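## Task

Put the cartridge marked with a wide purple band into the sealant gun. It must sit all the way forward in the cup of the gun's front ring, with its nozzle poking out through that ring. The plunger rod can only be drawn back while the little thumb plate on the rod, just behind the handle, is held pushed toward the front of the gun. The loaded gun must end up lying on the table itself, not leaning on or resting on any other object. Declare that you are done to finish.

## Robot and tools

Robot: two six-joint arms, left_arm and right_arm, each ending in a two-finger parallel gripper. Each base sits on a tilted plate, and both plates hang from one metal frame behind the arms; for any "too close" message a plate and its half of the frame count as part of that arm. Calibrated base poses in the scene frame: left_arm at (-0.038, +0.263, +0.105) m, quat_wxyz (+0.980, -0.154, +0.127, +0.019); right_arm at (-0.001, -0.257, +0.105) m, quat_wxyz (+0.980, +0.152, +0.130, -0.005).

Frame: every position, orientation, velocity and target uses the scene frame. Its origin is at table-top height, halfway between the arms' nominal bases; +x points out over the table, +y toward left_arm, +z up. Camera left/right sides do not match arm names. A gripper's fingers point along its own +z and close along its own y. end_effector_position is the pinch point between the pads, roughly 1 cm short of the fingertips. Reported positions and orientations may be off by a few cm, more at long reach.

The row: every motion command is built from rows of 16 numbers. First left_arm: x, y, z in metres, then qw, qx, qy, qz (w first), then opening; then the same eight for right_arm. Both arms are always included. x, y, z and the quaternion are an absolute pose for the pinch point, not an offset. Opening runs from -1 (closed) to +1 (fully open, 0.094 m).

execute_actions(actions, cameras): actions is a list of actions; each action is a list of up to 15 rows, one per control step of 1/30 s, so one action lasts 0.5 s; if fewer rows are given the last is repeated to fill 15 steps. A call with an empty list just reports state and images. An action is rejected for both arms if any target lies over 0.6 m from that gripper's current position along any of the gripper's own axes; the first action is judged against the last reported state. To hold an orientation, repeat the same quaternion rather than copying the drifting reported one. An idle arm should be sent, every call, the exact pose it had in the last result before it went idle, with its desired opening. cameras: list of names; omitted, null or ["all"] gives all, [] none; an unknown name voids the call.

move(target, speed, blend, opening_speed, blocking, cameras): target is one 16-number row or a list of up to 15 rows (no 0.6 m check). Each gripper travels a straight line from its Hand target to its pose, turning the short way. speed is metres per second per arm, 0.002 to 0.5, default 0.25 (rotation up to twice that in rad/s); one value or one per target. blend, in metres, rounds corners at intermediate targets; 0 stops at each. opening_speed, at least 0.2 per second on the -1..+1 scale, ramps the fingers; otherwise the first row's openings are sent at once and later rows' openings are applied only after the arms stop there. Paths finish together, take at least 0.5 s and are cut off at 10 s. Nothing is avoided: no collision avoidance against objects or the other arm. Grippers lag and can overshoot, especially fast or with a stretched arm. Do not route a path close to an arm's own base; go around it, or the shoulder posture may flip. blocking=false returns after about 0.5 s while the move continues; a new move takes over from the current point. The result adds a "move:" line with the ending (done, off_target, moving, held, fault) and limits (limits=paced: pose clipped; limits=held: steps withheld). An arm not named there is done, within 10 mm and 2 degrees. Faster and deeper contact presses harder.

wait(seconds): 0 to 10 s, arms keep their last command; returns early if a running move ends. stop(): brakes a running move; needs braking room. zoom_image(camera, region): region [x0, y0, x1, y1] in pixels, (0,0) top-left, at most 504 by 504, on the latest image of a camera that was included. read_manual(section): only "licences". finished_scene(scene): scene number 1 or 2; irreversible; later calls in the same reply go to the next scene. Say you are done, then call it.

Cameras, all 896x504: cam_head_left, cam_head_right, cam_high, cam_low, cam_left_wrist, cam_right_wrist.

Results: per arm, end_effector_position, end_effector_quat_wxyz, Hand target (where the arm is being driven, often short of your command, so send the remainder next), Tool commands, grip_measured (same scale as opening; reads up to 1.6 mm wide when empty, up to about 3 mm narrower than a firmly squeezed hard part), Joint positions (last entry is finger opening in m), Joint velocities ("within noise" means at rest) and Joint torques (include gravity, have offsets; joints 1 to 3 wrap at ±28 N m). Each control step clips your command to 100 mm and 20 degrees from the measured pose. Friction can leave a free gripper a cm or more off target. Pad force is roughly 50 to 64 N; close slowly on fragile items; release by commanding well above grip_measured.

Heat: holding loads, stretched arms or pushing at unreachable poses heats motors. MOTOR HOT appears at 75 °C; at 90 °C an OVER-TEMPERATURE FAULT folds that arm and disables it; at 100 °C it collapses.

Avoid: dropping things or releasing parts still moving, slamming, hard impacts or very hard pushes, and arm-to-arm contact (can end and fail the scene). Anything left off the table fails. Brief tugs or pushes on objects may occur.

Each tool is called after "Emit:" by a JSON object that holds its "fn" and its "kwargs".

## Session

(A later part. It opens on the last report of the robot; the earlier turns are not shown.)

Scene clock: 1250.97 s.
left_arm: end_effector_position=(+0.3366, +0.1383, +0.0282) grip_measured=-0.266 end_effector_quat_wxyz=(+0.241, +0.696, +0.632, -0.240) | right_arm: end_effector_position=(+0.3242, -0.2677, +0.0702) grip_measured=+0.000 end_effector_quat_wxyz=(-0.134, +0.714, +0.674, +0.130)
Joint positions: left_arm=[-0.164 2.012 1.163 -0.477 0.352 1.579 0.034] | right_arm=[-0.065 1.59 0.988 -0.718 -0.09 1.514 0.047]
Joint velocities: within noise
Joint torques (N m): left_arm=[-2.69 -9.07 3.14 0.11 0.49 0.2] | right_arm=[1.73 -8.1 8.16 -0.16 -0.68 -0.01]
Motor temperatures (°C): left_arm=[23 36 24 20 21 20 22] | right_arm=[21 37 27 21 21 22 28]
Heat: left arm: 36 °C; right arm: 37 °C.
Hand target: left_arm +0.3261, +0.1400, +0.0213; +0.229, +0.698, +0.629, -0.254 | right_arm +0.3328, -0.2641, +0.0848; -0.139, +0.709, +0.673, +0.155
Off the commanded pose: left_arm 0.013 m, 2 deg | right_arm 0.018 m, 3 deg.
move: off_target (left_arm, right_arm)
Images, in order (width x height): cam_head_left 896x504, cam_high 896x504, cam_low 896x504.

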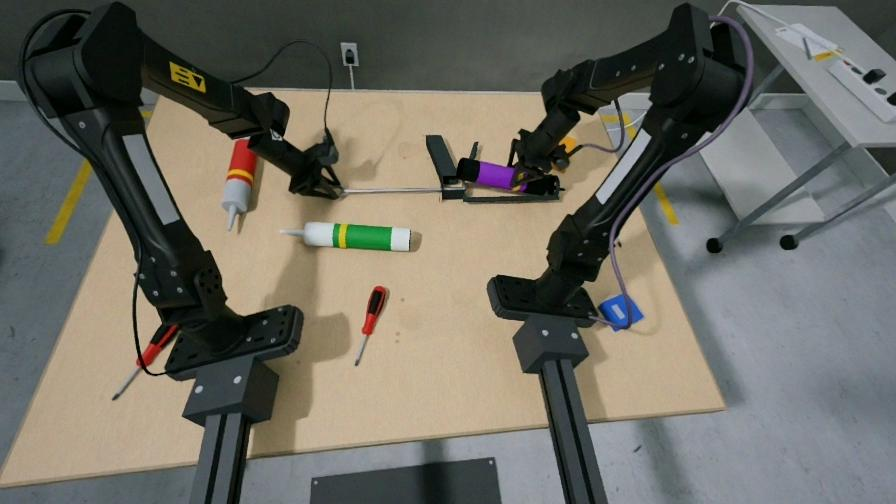

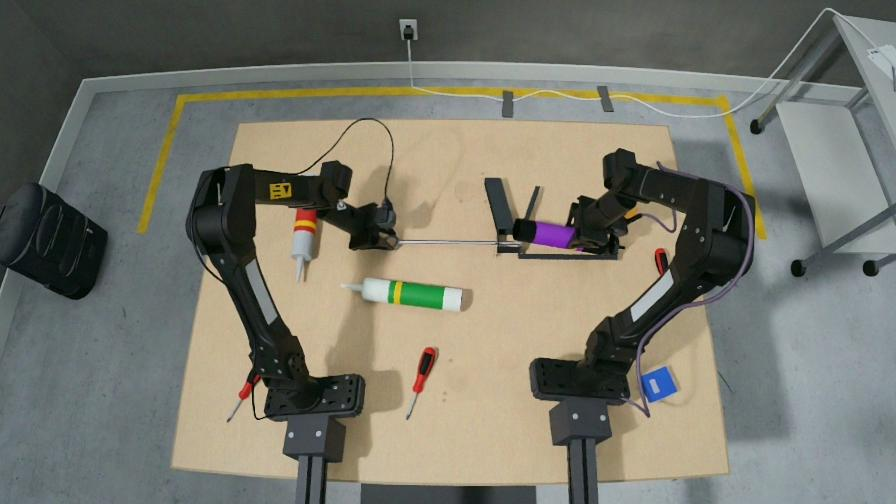

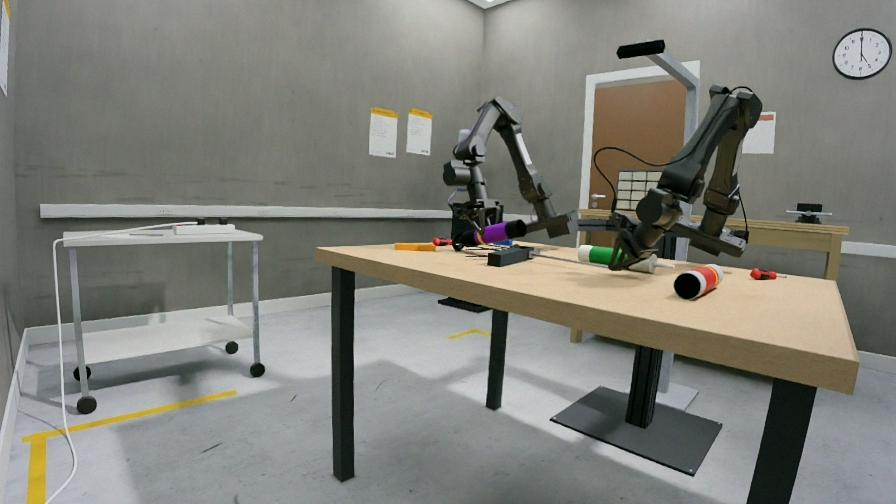

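Emit:
{"fn": "move", "kwargs": {"target": [[0.326,0.140,0.021,0.2288,0.6983,0.6288,-0.2541,-0.45,0.333,-0.276,0.085,-0.140,0.7095,0.6733,0.155,-0.15]], "speed": 0.05, "cameras": ["cam_low","cam_high","cam_head_left","cam_right_wrist"]}}

Emit:
{"fn": "zoom_image", "kwargs": {"camera": "cam_low", "region": [430, 210, 560, 280]}}

Emit:
{"fn": "zoom_image", "kwargs": {"camera": "cam_high", "region": [590, 210, 650, 260]}}

Emit:
{"fn": "zoom_image", "kwargs": {"camera": "cam_head_left", "region": [430, 130, 590, 220]}}

Scene clock: 1265.90 s.
left_arm: end_effector_position=(+0.3366, +0.1383, +0.0282) grip_measured=-0.266 end_effector_quat_wxyz=(+0.241, +0.696, +0.632, -0.240) | right_arm: end_effector_position=(+0.3235, -0.2788, +0.0692) grip_measured=+0.000 end_effector_quat_wxyz=(-0.136, +0.714, +0.675, +0.130)
Joint positions: left_arm=[-0.164 2.012 1.163 -0.477 0.352 1.579 0.034] | right_arm=[-0.106 1.59 0.999 -0.735 -0.102 1.473 0.047]
Joint velocities: within noise
Joint torques (N m): left_arm=[-2.67 -9.09 3.14 0.11 0.48 0.21] | right_arm=[1.63 -8.27 8.53 -0.26 -0.69 -0.05]
Motor temperatures (°C): left_arm=[23 36 24 20 21 20 22] | right_arm=[21 38 28 21 21 22 28]
Heat: left arm: 36 °C; right arm: 38 °C.
Hand target: left_arm +0.3261, +0.1400, +0.0213; +0.229, +0.698, +0.629, -0.254 | right_arm +0.3327, -0.2761, +0.0847; -0.139, +0.709, +0.673, +0.155
Off the commanded pose: left_arm 0.013 m, 2 deg | right_arm 0.019 m, 3 deg.
move: off_target (left_arm, right_arm)
Images, in order (width x height): cam_head_left 896x504, cam_high 896x504, cam_low 896x504, cam_right_wrist 896x504.

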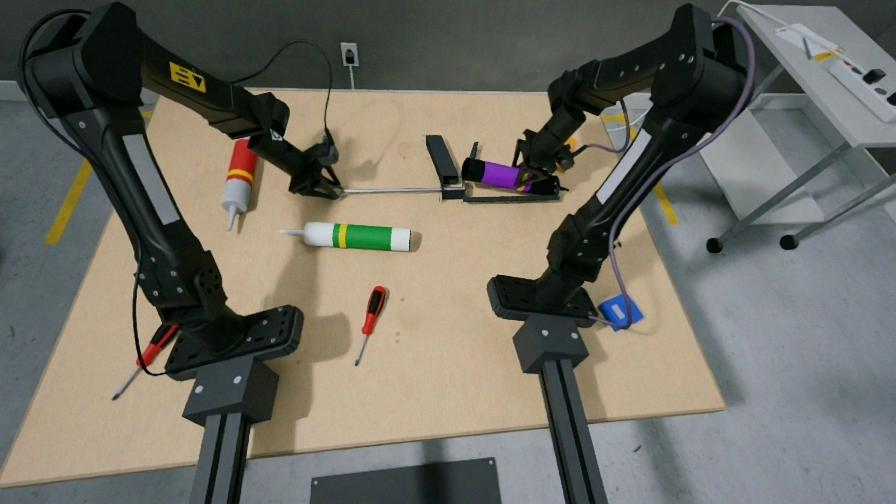

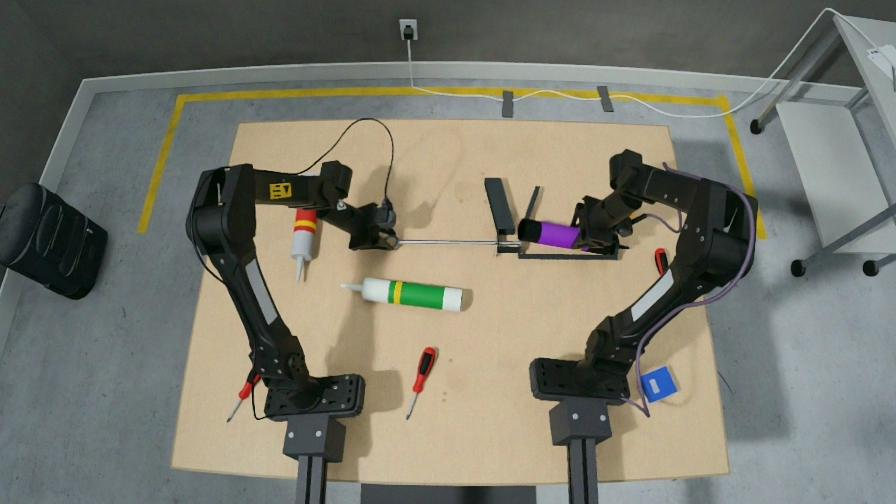

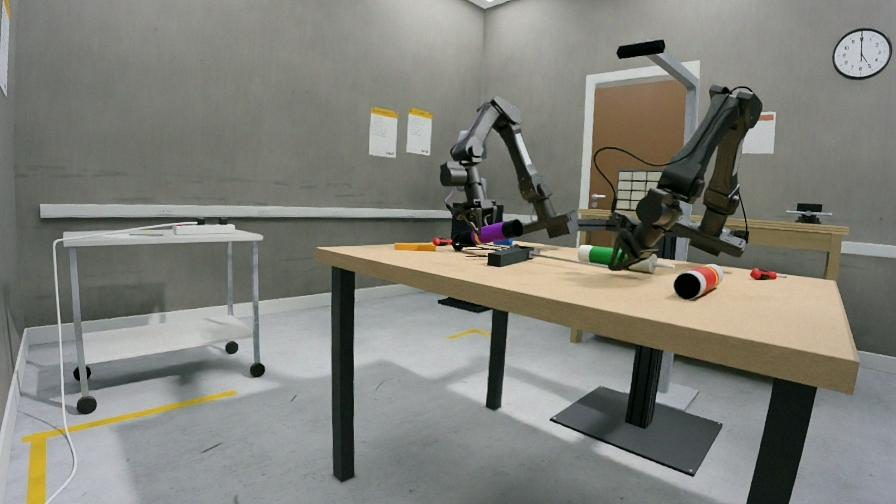

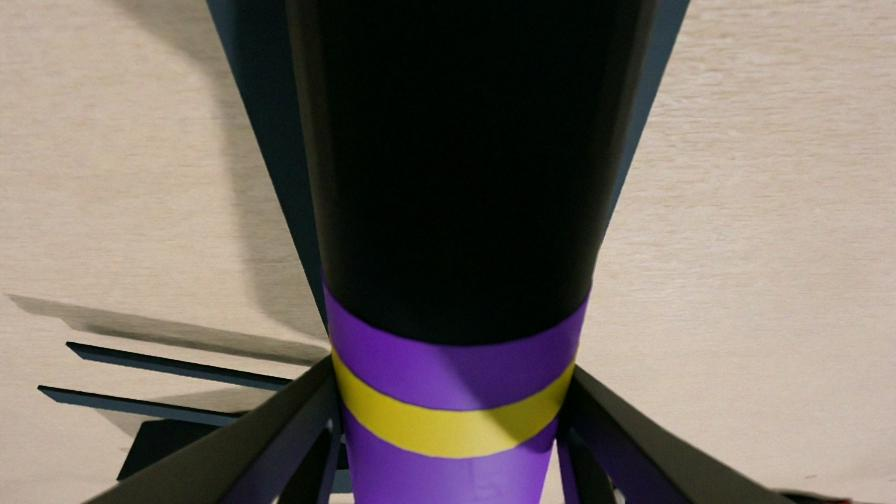

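Scaled by 3.877 from the camera's 896x504 image, which has a finer 1280x720 frame.

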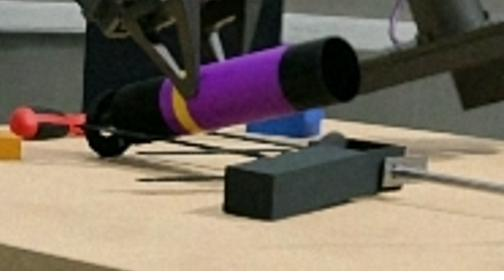

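Scaled by 8.400 from the camera's 896x504 image, which has a finer 1280x720 frame.

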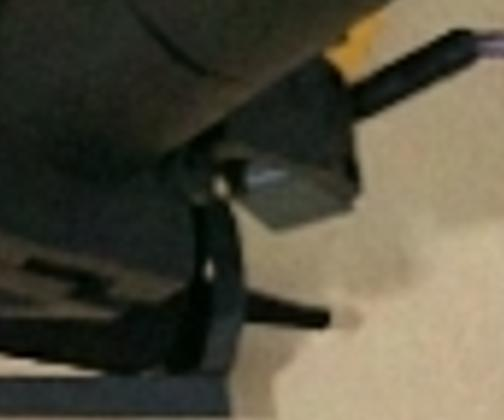

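Scaled by 3.150 from the camera's 896x504 image, which has a finer 1280x720 frame.

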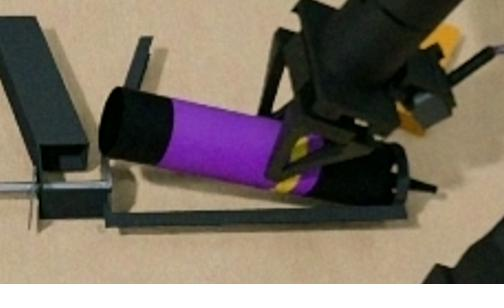

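Emit:
{"fn": "move", "kwargs": {"target": [[0.326,0.140,0.021,0.2288,0.6983,0.6288,-0.2541,-0.45,0.340,-0.287,0.084,-0.140,0.7095,0.6733,0.155,-0.15]], "speed": 0.05, "cameras": ["cam_low","cam_high","cam_head_left","cam_right_wrist"]}}

Emit:
{"fn": "zoom_image", "kwargs": {"camera": "cam_low", "region": [430, 210, 560, 280]}}

Emit:
{"fn": "zoom_image", "kwargs": {"camera": "cam_high", "region": [590, 210, 650, 260]}}

Emit:
{"fn": "zoom_image", "kwargs": {"camera": "cam_head_left", "region": [430, 130, 590, 220]}}

Scene clock: 1276.60 s.
left_arm: end_effector_position=(+0.3366, +0.1383, +0.0282) grip_measured=-0.266 end_effector_quat_wxyz=(+0.241, +0.696, +0.632, -0.240) | right_arm: end_effector_position=(+0.3293, -0.2880, +0.0752) grip_measured=+0.000 end_effector_quat_wxyz=(-0.137, +0.714, +0.673, +0.138)
Joint positions: left_arm=[-0.164 2.012 1.163 -0.477 0.352 1.579 0.034] | right_arm=[-0.137 1.59 1.037 -0.769 -0.124 1.445 0.047]
Joint velocities: within noise
Joint torques (N m): left_arm=[-2.69 -9.07 3.14 0.11 0.49 0.19] | right_arm=[1.46 -6.3 9.31 -0.05 -0.54 -0.04]
Motor temperatures (°C): left_arm=[23 36 24 20 21 20 22] | right_arm=[21 38 28 21 21 22 28]
Heat: left arm: 36 °C; right arm: 38 °C.
Hand target: left_arm +0.3261, +0.1400, +0.0213; +0.229, +0.698, +0.629, -0.254 | right_arm +0.3398, -0.2871, +0.0840; -0.139, +0.709, +0.673, +0.155
Off the commanded pose: left_arm 0.013 m, 2 deg | right_arm 0.014 m, 2 deg.
move: off_target (left_arm, right_arm)
Images, in order (width x height): cam_head_left 896x504, cam_high 896x504, cam_low 896x504, cam_right_wrist 896x504.

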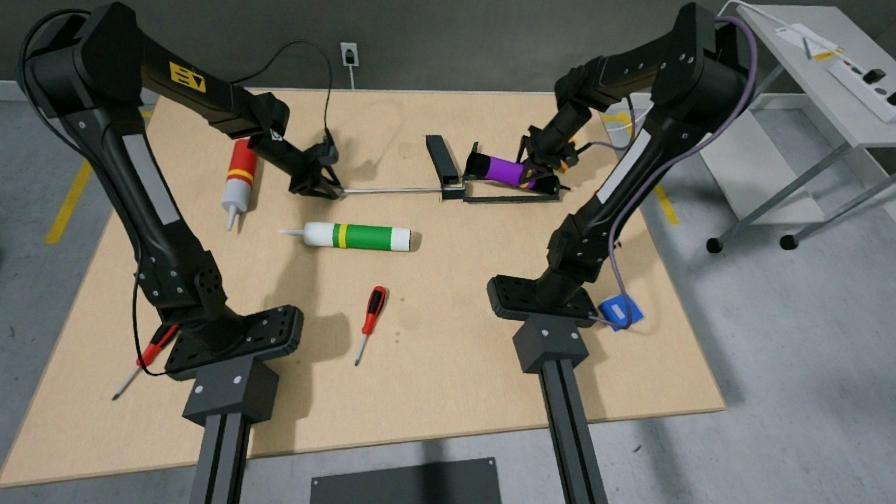

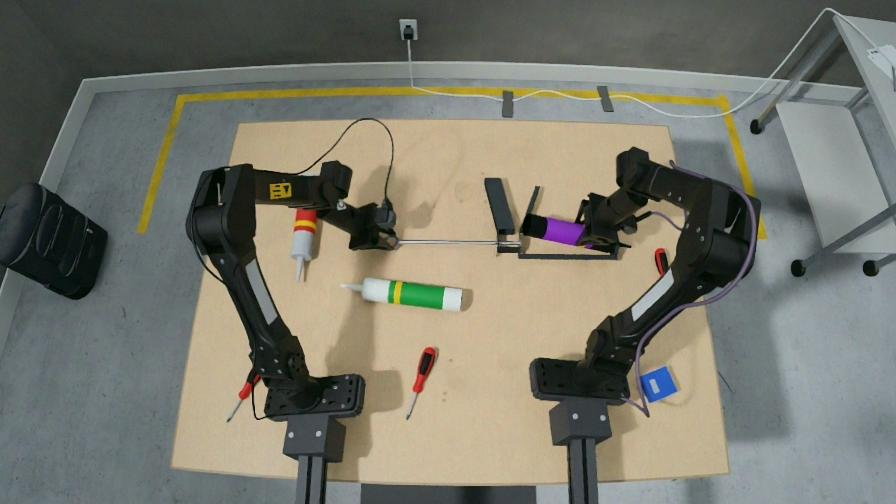

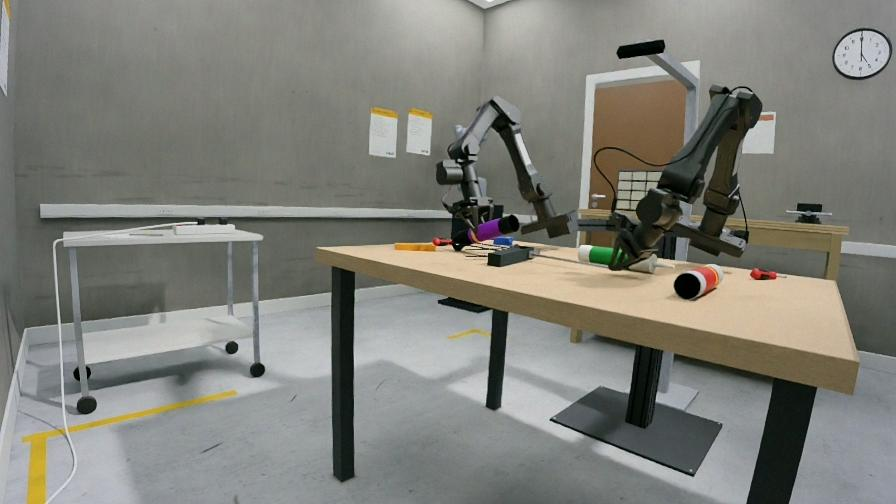

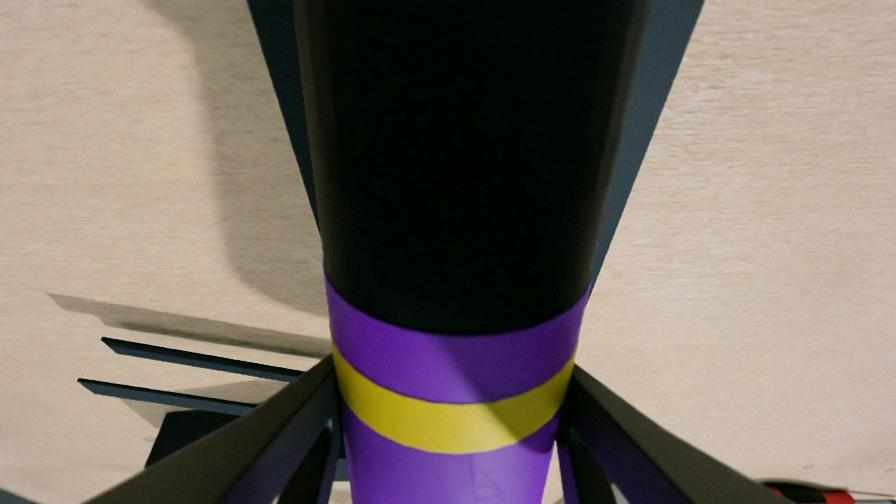

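Scaled by 3.877 from the camera's 896x504 image, which has a finer 1280x720 frame.

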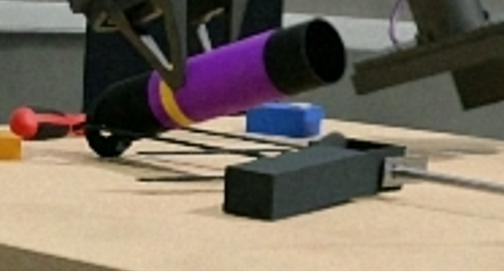

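Scaled by 8.400 from the camera's 896x504 image, which has a finer 1280x720 frame.

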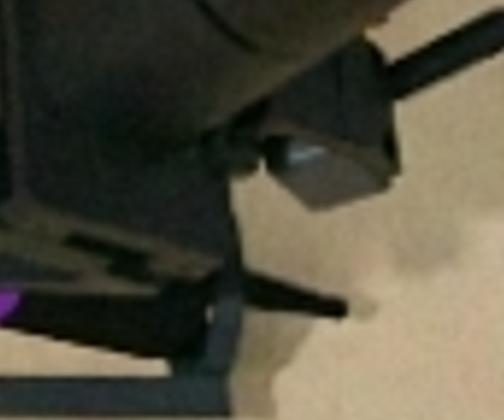

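Scaled by 3.150 from the camera's 896x504 image, which has a finer 1280x720 frame.

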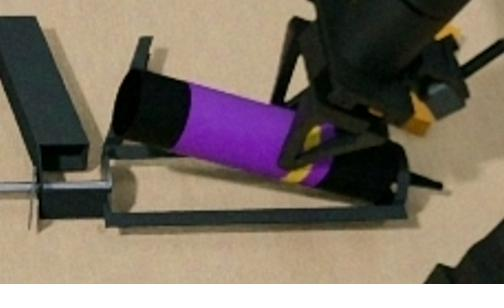

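Emit:
{"fn": "move", "kwargs": {"target": [[0.326,0.140,0.021,0.2288,0.6983,0.6288,-0.2541,-0.45,0.339,-0.290,0.076,-0.118,0.7145,0.678,0.13,-0.15],[0.326,0.140,0.021,0.2288,0.6983,0.6288,-0.2541,-0.45,0.338,-0.297,0.070,-0.108,0.7165,0.680,0.120,-0.15]], "speed": 0.04, "cameras": ["cam_low","cam_high","cam_head_left","cam_right_wrist"]}}

Emit:
{"fn": "zoom_image", "kwargs": {"camera": "cam_low", "region": [430, 210, 560, 280]}}

Emit:
{"fn": "zoom_image", "kwargs": {"camera": "cam_high", "region": [590, 210, 650, 260]}}

Emit:
{"fn": "zoom_image", "kwargs": {"camera": "cam_head_left", "region": [430, 130, 590, 220]}}

Scene clock: 1292.63 s.
left_arm: end_effector_position=(+0.3365, +0.1383, +0.0282) grip_measured=-0.266 end_effector_quat_wxyz=(+0.241, +0.696, +0.632, -0.240) | right_arm: end_effector_position=(+0.3283, -0.2886, +0.0706) grip_measured=+0.000 end_effector_quat_wxyz=(-0.131, +0.713, +0.678, +0.123)
Joint positions: left_arm=[-0.164 2.012 1.163 -0.477 0.352 1.579 0.034] | right_arm=[-0.125 1.603 1.037 -0.764 -0.09 1.45 0.047]
Joint velocities: within noise
Joint torques (N m): left_arm=[-2.71 -9.05 3.12 0.12 0.48 0.2] | right_arm=[1.46 -6.48 6.65 0.36 0.12 0.02]
Motor temperatures (°C): left_arm=[23 36 24 20 21 20 22] | right_arm=[21 36 28 21 21 22 28]
Heat: left arm: 36 °C; right arm: 36 °C.
Hand target: left_arm +0.3261, +0.1400, +0.0213; +0.229, +0.698, +0.629, -0.254 | right_arm +0.3378, -0.2970, +0.0704; -0.108, +0.716, +0.679, +0.120
Off the commanded pose: left_arm 0.013 m, 2 deg | right_arm 0.013 m, 3 deg.
move: off_target (left_arm, right_arm)
Images, in order (width x height): cam_head_left 896x504, cam_high 896x504, cam_low 896x504, cam_right_wrist 896x504.

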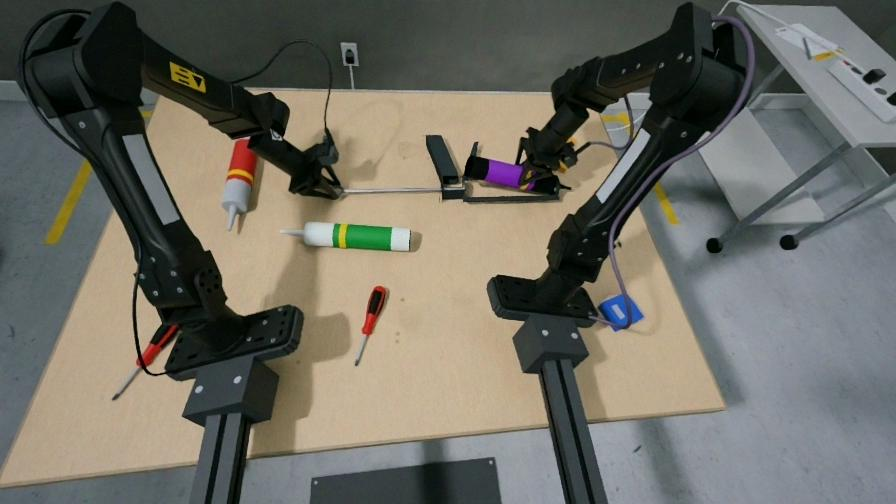

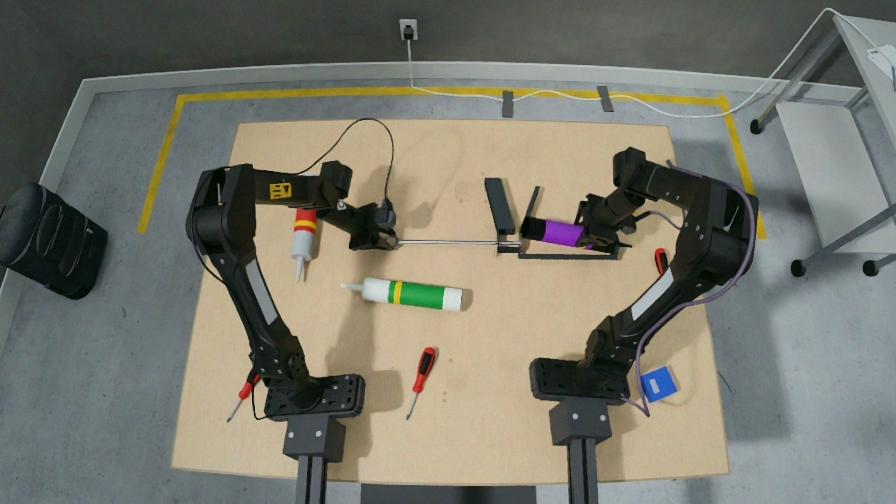

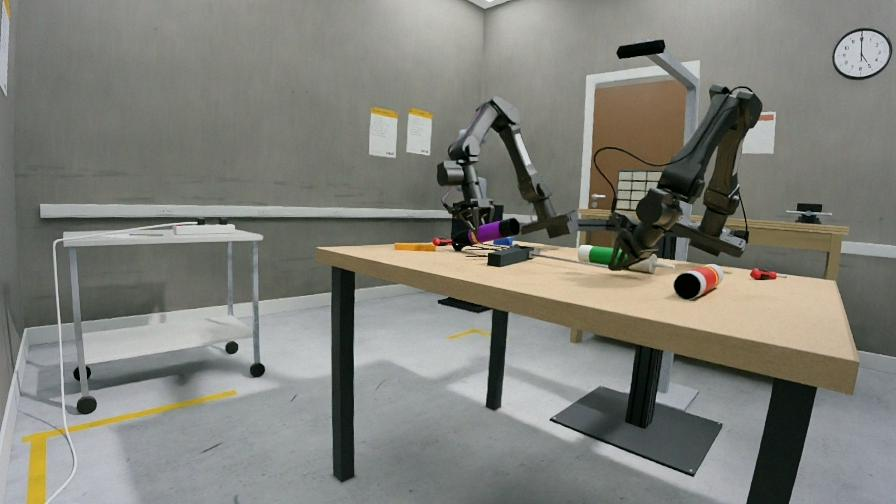

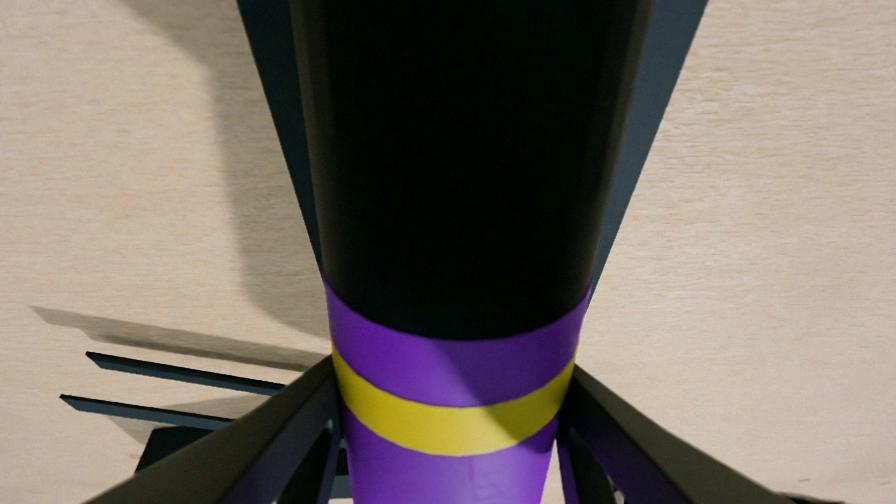

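Scaled by 3.877 from the camera's 896x504 image, which has a finer 1280x720 frame.

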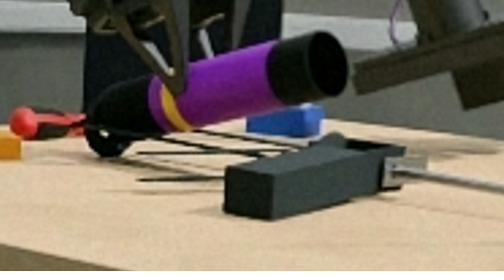

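Scaled by 8.400 from the camera's 896x504 image, which has a finer 1280x720 frame.

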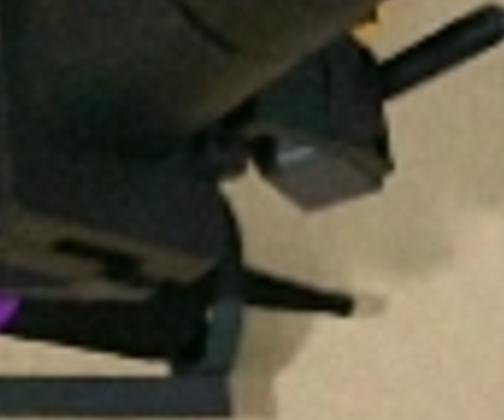

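Scaled by 3.150 from the camera's 896x504 image, which has a finer 1280x720 frame.

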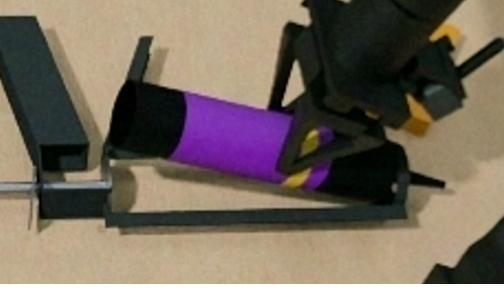

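Emit:
{"fn": "move", "kwargs": {"target": [[0.326,0.140,0.021,0.2288,0.6983,0.6288,-0.2541,-0.45,0.338,-0.293,0.062,-0.112,0.7160,0.680,0.123,-0.15],[0.326,0.140,0.021,0.2288,0.6983,0.6288,-0.2541,-0.45,0.338,-0.301,0.060,-0.108,0.7165,0.680,0.120,-0.15]], "speed": 0.04, "cameras": ["cam_low","cam_high","cam_head_left","cam_right_wrist"]}}

Emit:
{"fn": "zoom_image", "kwargs": {"camera": "cam_low", "region": [430, 210, 560, 280]}}

Emit:
{"fn": "zoom_image", "kwargs": {"camera": "cam_high", "region": [590, 210, 650, 260]}}

Emit:
{"fn": "zoom_image", "kwargs": {"camera": "cam_head_left", "region": [430, 130, 590, 220]}}

Scene clock: 1309.40 s.
left_arm: end_effector_position=(+0.3364, +0.1377, +0.0287) grip_measured=-0.266 end_effector_quat_wxyz=(+0.242, +0.696, +0.631, -0.242) | right_arm: end_effector_position=(+0.3300, -0.2893, +0.0640) grip_measured=+0.000 end_effector_quat_wxyz=(-0.132, +0.713, +0.677, +0.124)
Joint positions: left_arm=[-0.164 2.012 1.163 -0.477 0.356 1.579 0.034] | right_arm=[-0.133 1.624 1.037 -0.744 -0.094 1.443 0.047]
Joint velocities: within noise
Joint torques (N m): left_arm=[-2.69 -9.06 3.14 0.11 0.44 0.2] | right_arm=[0.54 -6.5 5.64 0.48 0.12 -0.11]
Motor temperatures (°C): left_arm=[23 36 23 20 21 20 22] | right_arm=[21 35 27 21 21 22 28]
Heat: left arm: 36 °C; right arm: 35 °C.
Hand target: left_arm +0.3261, +0.1400, +0.0213; +0.229, +0.698, +0.629, -0.254 | right_arm +0.3377, -0.3009, +0.0605; -0.108, +0.716, +0.679, +0.120
Off the commanded pose: left_arm 0.013 m, 2 deg | right_arm 0.015 m, 3 deg.
move: off_target (left_arm, right_arm)
Images, in order (width x height): cam_head_left 896x504, cam_high 896x504, cam_low 896x504, cam_right_wrist 896x504.

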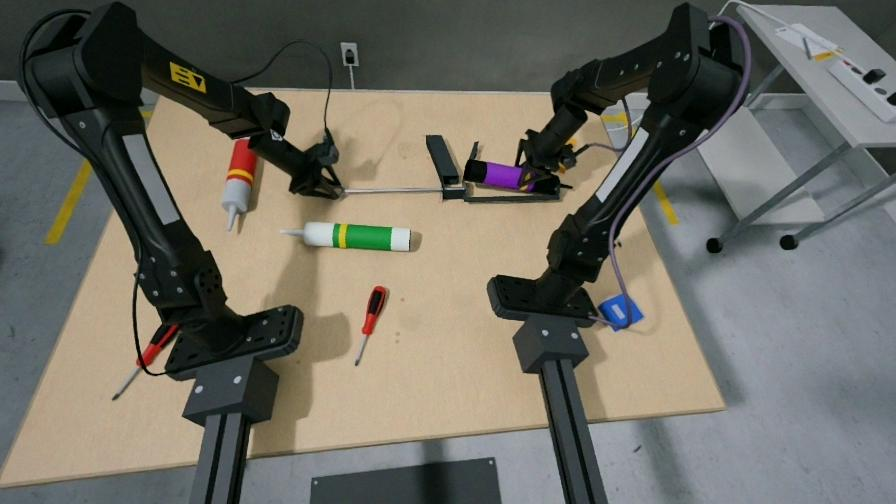

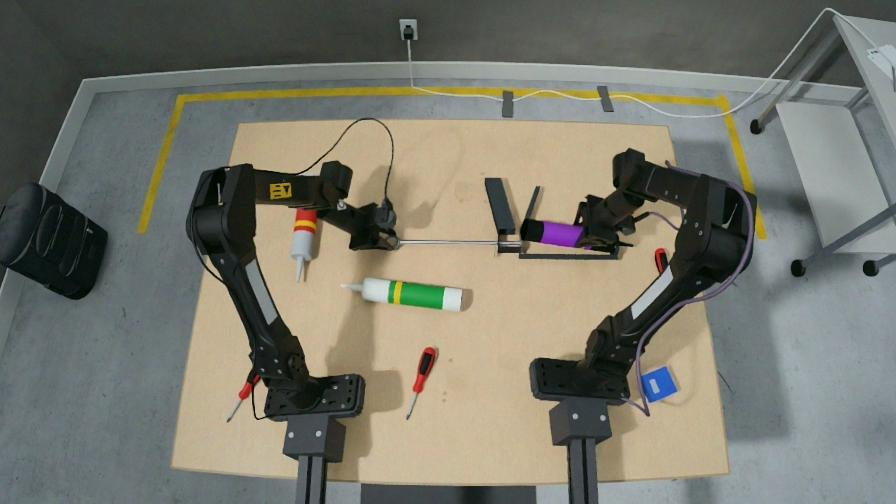

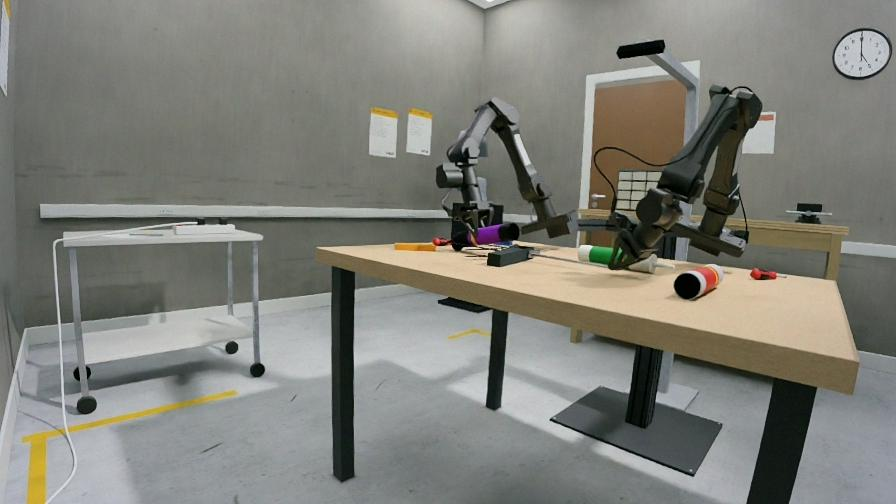

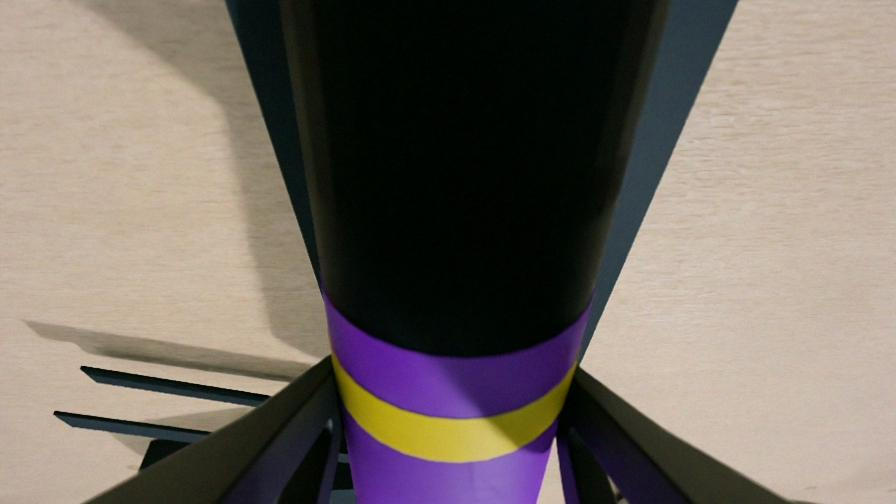

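Scaled by 3.877 from the camera's 896x504 image, which has a finer 1280x720 frame.

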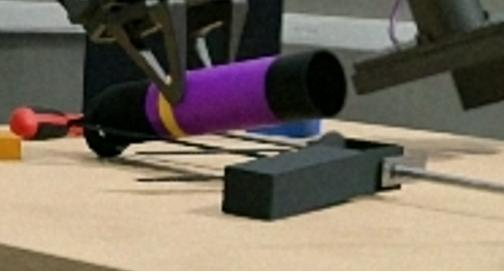

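Scaled by 8.400 from the camera's 896x504 image, which has a finer 1280x720 frame.

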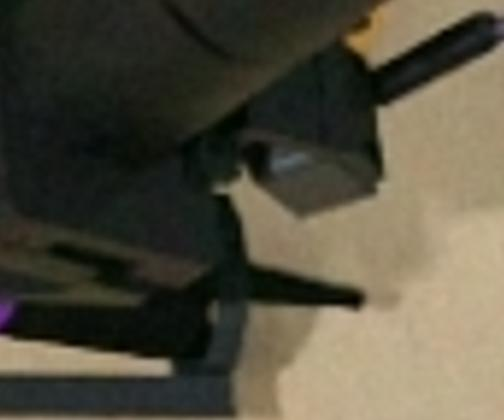

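Scaled by 3.150 from the camera's 896x504 image, which has a finer 1280x720 frame.

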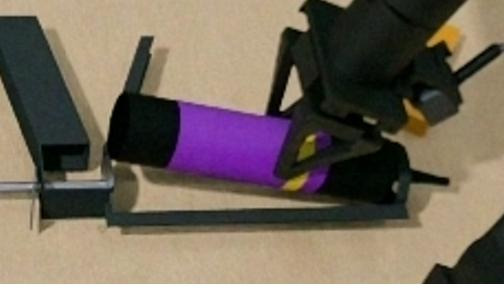

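Emit:
{"fn": "move", "kwargs": {"target": [[0.326,0.142,0.021,0.2288,0.6983,0.6288,-0.2541,-0.45,0.336,-0.310,0.058,-0.108,0.7165,0.680,0.120,-0.15]], "speed": 0.04, "cameras": ["cam_low","cam_high","cam_head_left","cam_right_wrist"]}}

Emit:
{"fn": "zoom_image", "kwargs": {"camera": "cam_low", "region": [445, 220, 495, 250]}}

Emit:
{"fn": "zoom_image", "kwargs": {"camera": "cam_high", "region": [590, 210, 650, 260]}}

Emit:
{"fn": "zoom_image", "kwargs": {"camera": "cam_head_left", "region": [430, 130, 590, 220]}}

Scene clock: 1322.53 s.
left_arm: end_effector_position=(+0.3356, +0.1357, +0.0305) grip_measured=-0.266 end_effector_quat_wxyz=(+0.246, +0.694, +0.630, -0.248) | right_arm: end_effector_position=(+0.3300, -0.2923, +0.0637) grip_measured=+0.000 end_effector_quat_wxyz=(-0.138, +0.710, +0.677, +0.136)
Joint positions: left_arm=[-0.164 2.012 1.163 -0.48 0.371 1.579 0.034] | right_arm=[-0.16 1.624 1.037 -0.744 -0.127 1.413 0.047]
Joint velocities: within noise
Joint torques (N m): left_arm=[-2.25 -9.22 3.14 0.1 0.31 0.27] | right_arm=[0.08 -6.64 5.74 0.4 0.36 -0.13]
Motor temperatures (°C): left_arm=[23 36 23 20 21 20 22] | right_arm=[21 35 27 21 21 22 28]
Heat: left arm: 36 °C; right arm: 35 °C.
Hand target: left_arm +0.3260, +0.1418, +0.0214; +0.229, +0.698, +0.629, -0.254 | right_arm +0.3355, -0.3099, +0.0588; -0.109, +0.716, +0.679, +0.119
Off the commanded pose: left_arm 0.015 m, 2 deg | right_arm 0.020 m, 4 deg.
move: off_target (left_arm, right_arm)
Images, in order (width x height): cam_head_left 896x504, cam_high 896x504, cam_low 896x504, cam_right_wrist 896x504.

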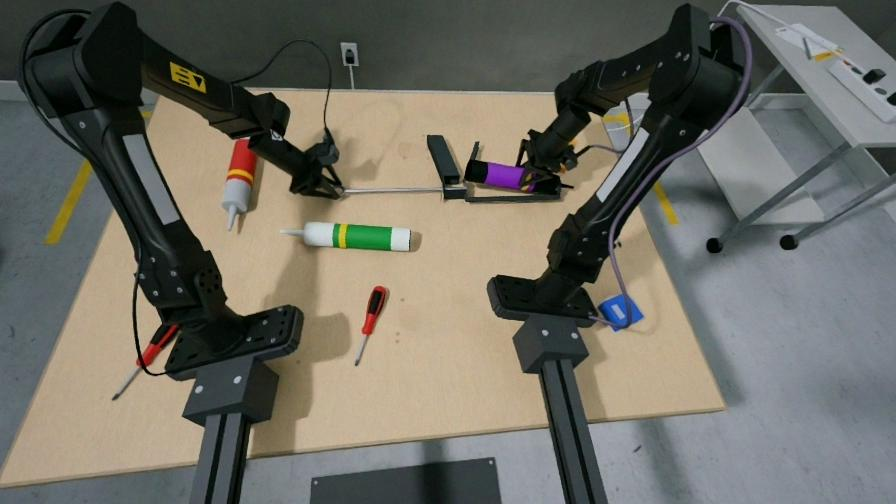

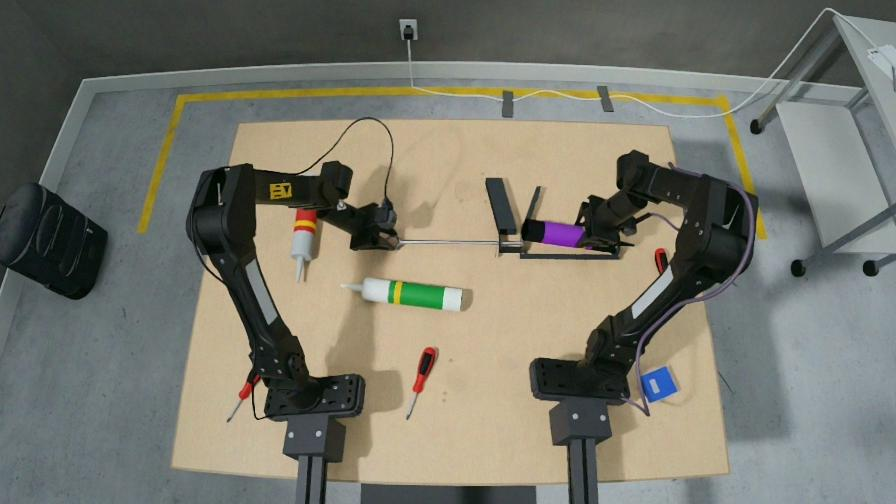

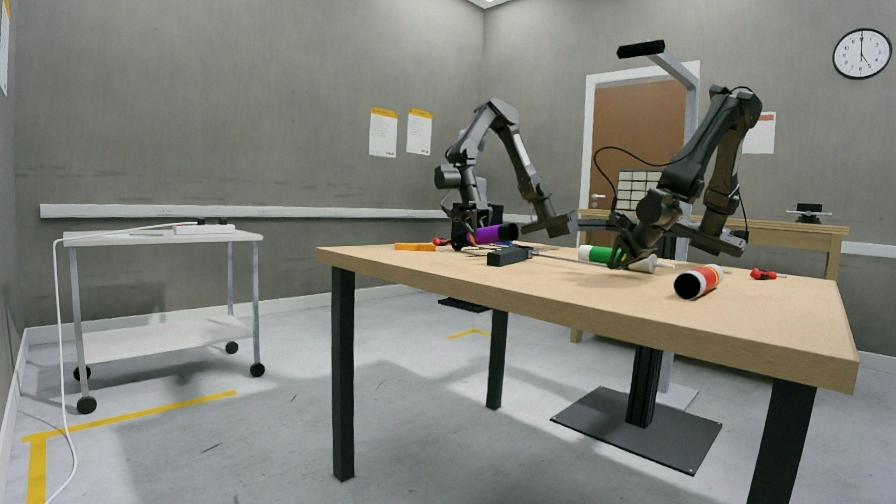

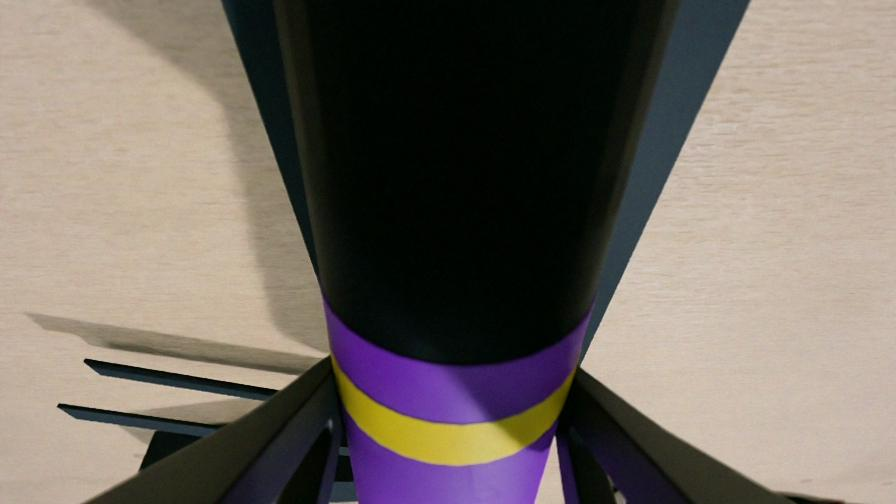

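Scaled by 10.080 from the camera's 896x504 image, which has a finer 1280x720 frame.

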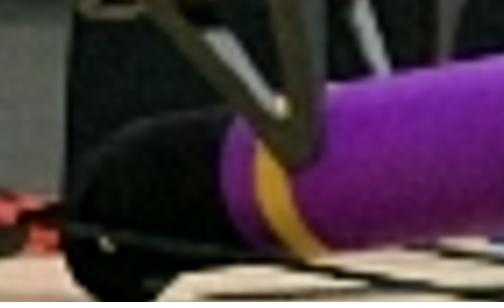

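Scaled by 8.400 from the camera's 896x504 image, which has a finer 1280x720 frame.

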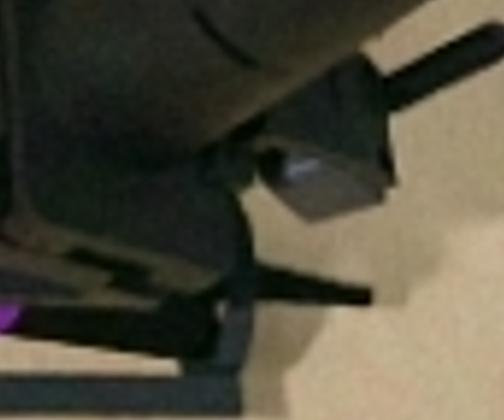

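Scaled by 3.150 from the camera's 896x504 image, which has a finer 1280x720 frame.

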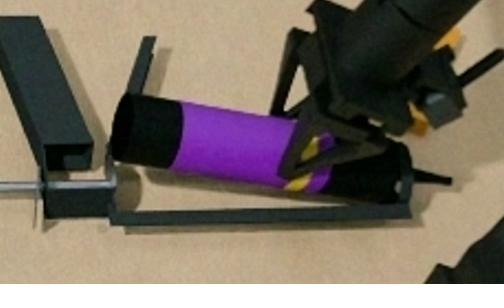

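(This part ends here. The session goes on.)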